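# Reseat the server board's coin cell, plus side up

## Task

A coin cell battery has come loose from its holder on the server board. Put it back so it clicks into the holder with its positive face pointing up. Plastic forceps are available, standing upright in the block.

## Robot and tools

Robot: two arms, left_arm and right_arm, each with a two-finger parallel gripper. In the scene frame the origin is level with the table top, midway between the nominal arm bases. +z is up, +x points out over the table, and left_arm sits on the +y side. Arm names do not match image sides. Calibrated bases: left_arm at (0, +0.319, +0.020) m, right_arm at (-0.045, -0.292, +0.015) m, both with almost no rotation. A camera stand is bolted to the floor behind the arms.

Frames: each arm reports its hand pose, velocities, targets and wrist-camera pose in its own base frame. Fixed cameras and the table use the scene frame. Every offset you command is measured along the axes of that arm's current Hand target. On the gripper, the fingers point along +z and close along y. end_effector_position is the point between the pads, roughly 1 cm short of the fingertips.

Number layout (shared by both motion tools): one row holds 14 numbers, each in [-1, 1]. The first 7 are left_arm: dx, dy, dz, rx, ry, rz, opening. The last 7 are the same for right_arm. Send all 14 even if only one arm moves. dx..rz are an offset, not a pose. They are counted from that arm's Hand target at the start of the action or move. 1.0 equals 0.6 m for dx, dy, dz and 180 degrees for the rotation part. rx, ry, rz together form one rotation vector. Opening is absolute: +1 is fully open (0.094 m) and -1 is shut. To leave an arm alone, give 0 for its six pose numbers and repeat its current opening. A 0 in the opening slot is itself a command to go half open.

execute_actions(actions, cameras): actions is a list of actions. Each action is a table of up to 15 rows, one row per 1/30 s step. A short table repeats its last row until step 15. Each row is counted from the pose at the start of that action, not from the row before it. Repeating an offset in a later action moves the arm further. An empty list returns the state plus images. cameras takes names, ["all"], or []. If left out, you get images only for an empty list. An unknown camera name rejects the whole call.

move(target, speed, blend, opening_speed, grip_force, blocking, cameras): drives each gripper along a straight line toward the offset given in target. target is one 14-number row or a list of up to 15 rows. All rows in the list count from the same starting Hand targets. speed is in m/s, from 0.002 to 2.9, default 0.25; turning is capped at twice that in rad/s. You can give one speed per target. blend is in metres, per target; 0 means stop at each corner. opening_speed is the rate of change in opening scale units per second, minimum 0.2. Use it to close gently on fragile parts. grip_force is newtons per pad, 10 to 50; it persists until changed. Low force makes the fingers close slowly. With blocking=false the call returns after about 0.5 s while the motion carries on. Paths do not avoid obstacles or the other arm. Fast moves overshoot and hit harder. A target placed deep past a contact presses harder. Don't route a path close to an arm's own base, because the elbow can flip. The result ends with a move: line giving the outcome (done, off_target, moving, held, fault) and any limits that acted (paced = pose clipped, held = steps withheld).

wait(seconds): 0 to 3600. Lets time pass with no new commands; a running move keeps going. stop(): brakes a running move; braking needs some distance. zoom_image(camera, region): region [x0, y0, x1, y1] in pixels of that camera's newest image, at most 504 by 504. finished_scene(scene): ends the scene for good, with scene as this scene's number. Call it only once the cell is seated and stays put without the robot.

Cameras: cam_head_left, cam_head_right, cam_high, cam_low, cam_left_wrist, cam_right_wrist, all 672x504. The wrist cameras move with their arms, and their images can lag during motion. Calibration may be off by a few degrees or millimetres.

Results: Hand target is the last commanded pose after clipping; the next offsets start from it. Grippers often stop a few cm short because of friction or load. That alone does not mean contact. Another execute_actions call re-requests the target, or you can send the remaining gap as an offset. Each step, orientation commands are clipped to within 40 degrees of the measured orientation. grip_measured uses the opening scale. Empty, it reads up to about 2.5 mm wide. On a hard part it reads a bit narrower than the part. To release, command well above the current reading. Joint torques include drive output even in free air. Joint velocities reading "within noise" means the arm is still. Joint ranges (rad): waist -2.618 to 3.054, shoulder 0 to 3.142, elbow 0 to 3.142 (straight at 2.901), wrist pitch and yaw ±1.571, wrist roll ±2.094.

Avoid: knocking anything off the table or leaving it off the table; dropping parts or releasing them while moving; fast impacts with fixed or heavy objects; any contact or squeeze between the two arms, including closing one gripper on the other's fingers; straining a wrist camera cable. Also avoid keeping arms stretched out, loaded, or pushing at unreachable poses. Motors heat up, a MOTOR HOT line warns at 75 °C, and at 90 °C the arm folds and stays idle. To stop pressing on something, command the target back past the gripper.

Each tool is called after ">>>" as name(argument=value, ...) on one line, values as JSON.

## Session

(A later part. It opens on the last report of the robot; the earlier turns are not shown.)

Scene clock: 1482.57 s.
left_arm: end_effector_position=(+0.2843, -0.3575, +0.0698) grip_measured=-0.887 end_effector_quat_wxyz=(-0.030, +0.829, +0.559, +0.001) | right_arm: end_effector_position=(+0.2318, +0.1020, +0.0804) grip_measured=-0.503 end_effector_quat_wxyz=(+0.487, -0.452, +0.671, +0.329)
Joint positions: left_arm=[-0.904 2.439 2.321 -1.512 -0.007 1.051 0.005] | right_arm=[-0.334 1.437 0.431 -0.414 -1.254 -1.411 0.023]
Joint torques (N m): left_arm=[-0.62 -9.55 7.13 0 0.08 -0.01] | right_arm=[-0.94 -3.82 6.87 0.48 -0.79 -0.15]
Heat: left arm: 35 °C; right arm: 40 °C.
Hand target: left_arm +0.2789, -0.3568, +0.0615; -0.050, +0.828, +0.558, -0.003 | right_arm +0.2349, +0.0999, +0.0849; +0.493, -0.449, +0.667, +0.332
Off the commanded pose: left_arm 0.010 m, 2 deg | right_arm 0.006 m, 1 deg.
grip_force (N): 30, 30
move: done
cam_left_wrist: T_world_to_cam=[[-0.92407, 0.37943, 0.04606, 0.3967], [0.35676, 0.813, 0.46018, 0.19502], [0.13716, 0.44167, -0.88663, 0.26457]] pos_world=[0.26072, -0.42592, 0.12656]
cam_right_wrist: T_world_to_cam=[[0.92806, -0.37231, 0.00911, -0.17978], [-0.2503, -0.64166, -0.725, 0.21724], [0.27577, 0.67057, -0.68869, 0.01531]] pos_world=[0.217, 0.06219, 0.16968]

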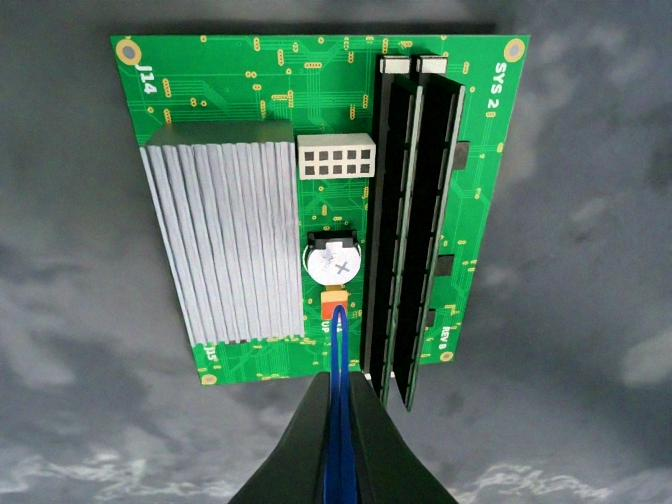

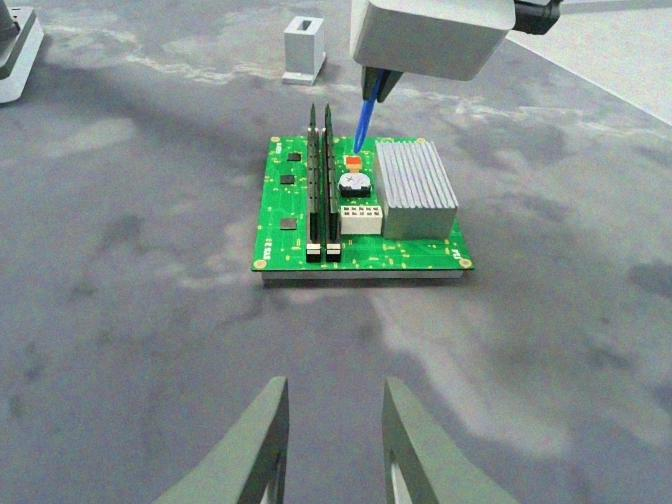

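>>> wait(seconds=0.1, cameras=["cam_low","cam_high","cam_right_wrist"])

>>> zoom_image(camera="cam_low", region=[265, 250, 305, 275])

>>> zoom_image(camera="cam_high", region=[350, 195, 400, 235])

Scene clock: 1495.50 s.
left_arm: end_effector_position=(+0.2843, -0.3574, +0.0698) grip_measured=-0.887 end_effector_quat_wxyz=(-0.030, +0.829, +0.559, +0.001) | right_arm: end_effector_position=(+0.2318, +0.1020, +0.0804) grip_measured=-0.503 end_effector_quat_wxyz=(+0.487, -0.452, +0.671, +0.329)
Joint positions: left_arm=[-0.904 2.439 2.321 -1.513 -0.007 1.051 0.005] | right_arm=[-0.334 1.437 0.431 -0.414 -1.254 -1.411 0.023]
Joint torques (N m): left_arm=[-0.43 -9.5 7.16 0.02 0.09 -0.03] | right_arm=[-0.91 -3.79 6.9 0.47 -0.79 -0.16]
Heat: left arm: 37 °C; right arm: 40 °C.
Hand target: left_arm +0.2789, -0.3568, +0.0615; -0.050, +0.828, +0.558, -0.003 | right_arm +0.2349, +0.0999, +0.0849; +0.493, -0.449, +0.667, +0.332
Tool commands: left_gripper/opening=-0.95 right_gripper/opening=-0.5
Off the commanded pose: left_arm 0.010 m, 2 deg | right_arm 0.006 m, 1 deg.
grip_force (N): 30, 30
wait: 0.10 s; at rest from the start
cam_right_wrist: T_world_to_cam=[[0.92806, -0.37231, 0.00911, -0.17978], [-0.2503, -0.64166, -0.725, 0.21724], [0.27577, 0.67057, -0.68869, 0.01531]] pos_world=[0.217, 0.06219, 0.16968]
Images, in order (width x height): cam_high 672x504, cam_low 672x504, cam_right_wrist 672x504.

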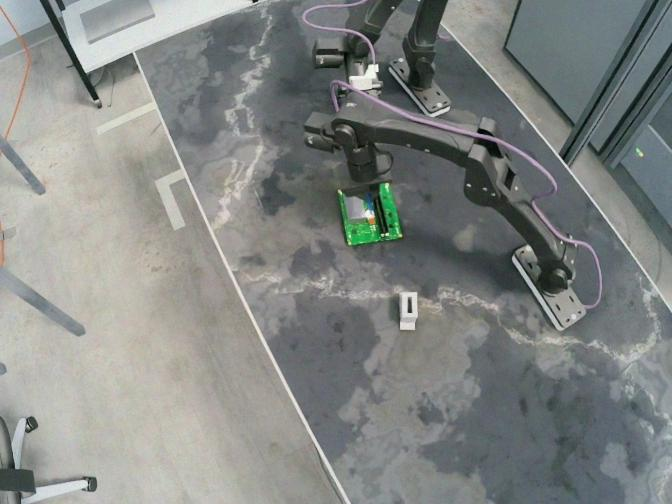

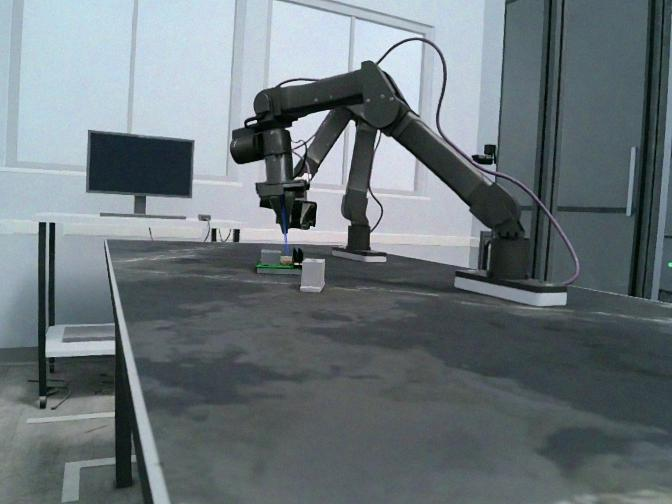

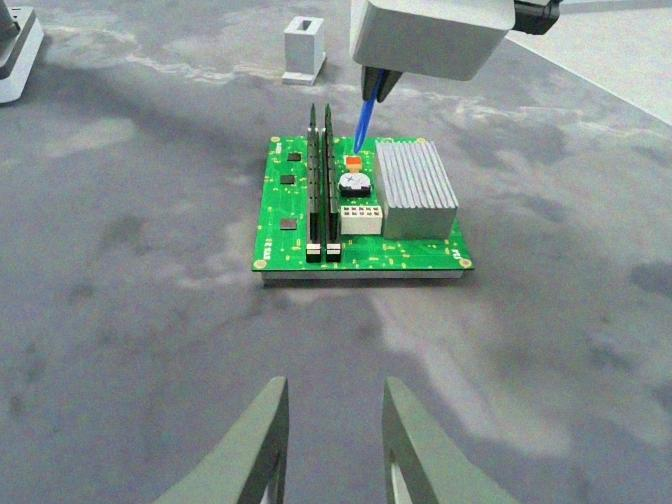

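Scaled by 12.600 from the camera's image (finer frame: 960x720).

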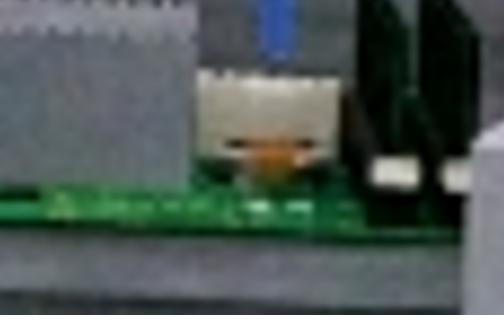

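Scaled by 10.080 from the camera's image (finer frame: 960x720).

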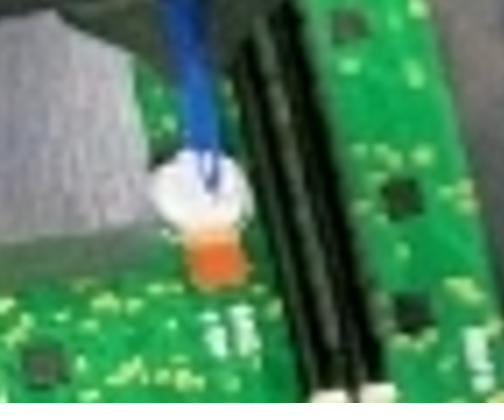

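>>> move(target=[[0,0,-0.12,0,0,0,-0.95,0,0,0,0,0,0,-0.5],[0.27,-0.218,-0.12,0,0,0,-0.95,0,0,0,0,0,0,-0.5]], speed=[0.08,0.15], blend=0.02, cameras=["cam_head_left","cam_high","cam_right_wrist"])

>>> zoom_image(camera="cam_high", region=[340, 185, 410, 255])

>>> zoom_image(camera="cam_right_wrist", region=[330, 155, 380, 205])

Scene clock: 1508.87 s.
left_arm: end_effector_position=(+0.2276, -0.1693, +0.1480) grip_measured=-0.887 end_effector_quat_wxyz=(-0.053, +0.827, +0.560, -0.004) | right_arm: end_effector_position=(+0.2318, +0.1020, +0.0804) grip_measured=-0.503 end_effector_quat_wxyz=(+0.487, -0.452, +0.671, +0.329)
Joint positions: left_arm=[-0.659 1.714 1.542 -1.501 -0.026 1.29 0.005] | right_arm=[-0.334 1.437 0.431 -0.414 -1.254 -1.411 0.023]
Joint torques (N m): left_arm=[0.5 -9.44 4.3 0.14 0.02 0.05] | right_arm=[-0.94 -3.81 6.86 0.47 -0.79 -0.16]
Heat: left arm: 37 °C; right arm: 40 °C.
Hand target: left_arm +0.2235, -0.1640, +0.1527; -0.050, +0.828, +0.558, -0.003 | right_arm +0.2349, +0.0999, +0.0849; +0.493, -0.449, +0.667, +0.332
Off the commanded pose: left_arm 0.008 m, 0 deg | right_arm 0.006 m, 1 deg.
grip_force (N): 30, 30
move: done
cam_right_wrist: T_world_to_cam=[[0.92806, -0.37231, 0.00911, -0.17978], [-0.2503, -0.64166, -0.725, 0.21724], [0.27577, 0.67057, -0.68869, 0.01531]] pos_world=[0.217, 0.06219, 0.16968]

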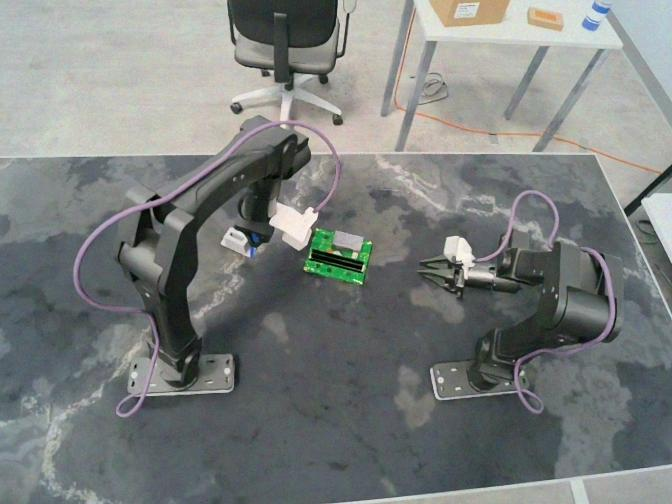

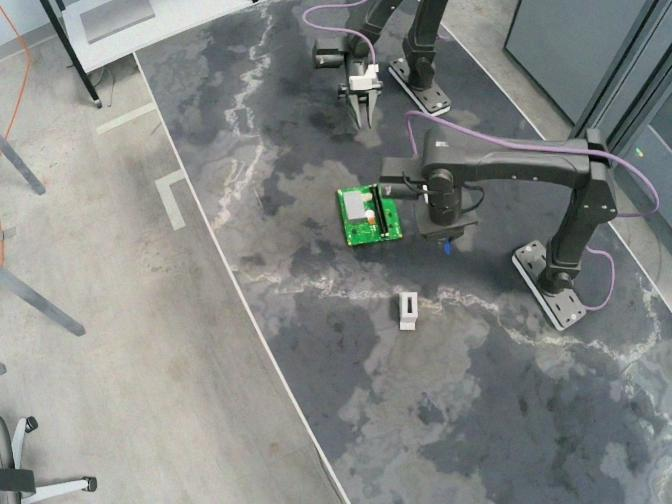

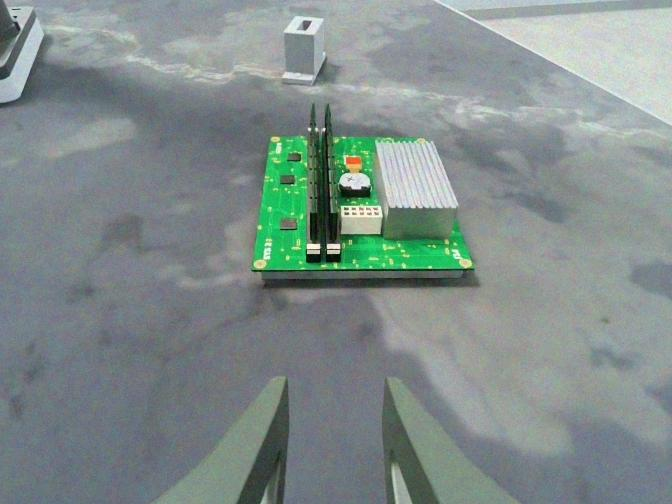

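Scaled by 7.200 from the camera's image (finer frame: 960x720).

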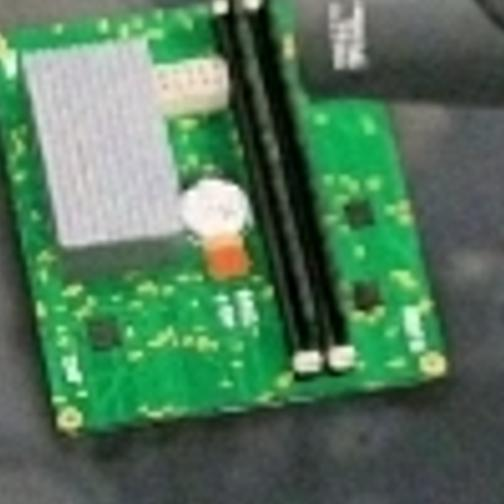

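Scaled by 10.080 from the camera's image (finer frame: 960x720).

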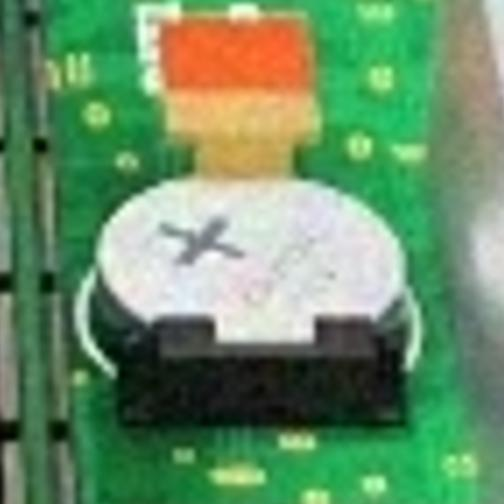

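>>> move(target=[0,0,0.13,0,0,0,-0.95,0,0,0,0,0,0,-0.5], speed=0.12, cameras=["cam_low"])

>>> zoom_image(camera="cam_low", region=[220, 200, 420, 330])

Scene clock: 1513.80 s.
left_arm: end_effector_position=(+0.2215, -0.1627, +0.0706) grip_measured=-0.887 end_effector_quat_wxyz=(-0.053, +0.827, +0.559, -0.004) | right_arm: end_effector_position=(+0.2318, +0.1020, +0.0804) grip_measured=-0.503 end_effector_quat_wxyz=(+0.487, -0.452, +0.671, +0.329)
Joint positions: left_arm=[-0.654 1.707 1.225 -1.192 -0.026 1.297 0.005] | right_arm=[-0.334 1.437 0.431 -0.414 -1.254 -1.411 0.023]
Joint torques (N m): left_arm=[0.65 -9.09 4.15 0.11 0.03 0.1] | right_arm=[-0.9 -3.79 6.87 0.48 -0.79 -0.15]
Heat: left arm: 36 °C; right arm: 40 °C.
Hand target: left_arm +0.2187, -0.1578, +0.0751; -0.050, +0.828, +0.558, -0.003 | right_arm +0.2349, +0.0999, +0.0849; +0.493, -0.449, +0.667, +0.332
Off the commanded pose: left_arm 0.007 m, 0 deg | right_arm 0.006 m, 1 deg.
grip_force (N): 30, 30
move: done

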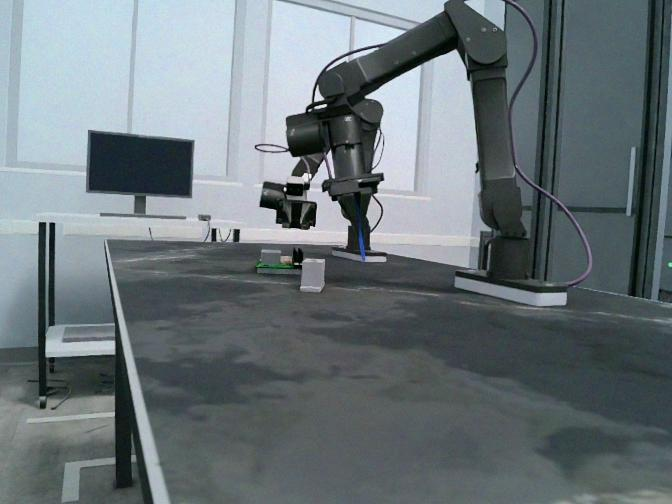

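Scaled by 2.520 from the camera's image (finer frame: 960x720).

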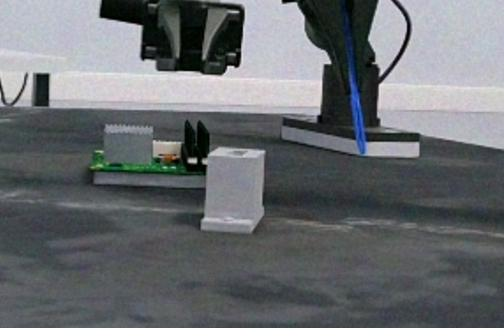

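>>> finished_scene(scene=1)

The scene is finished: the task was done.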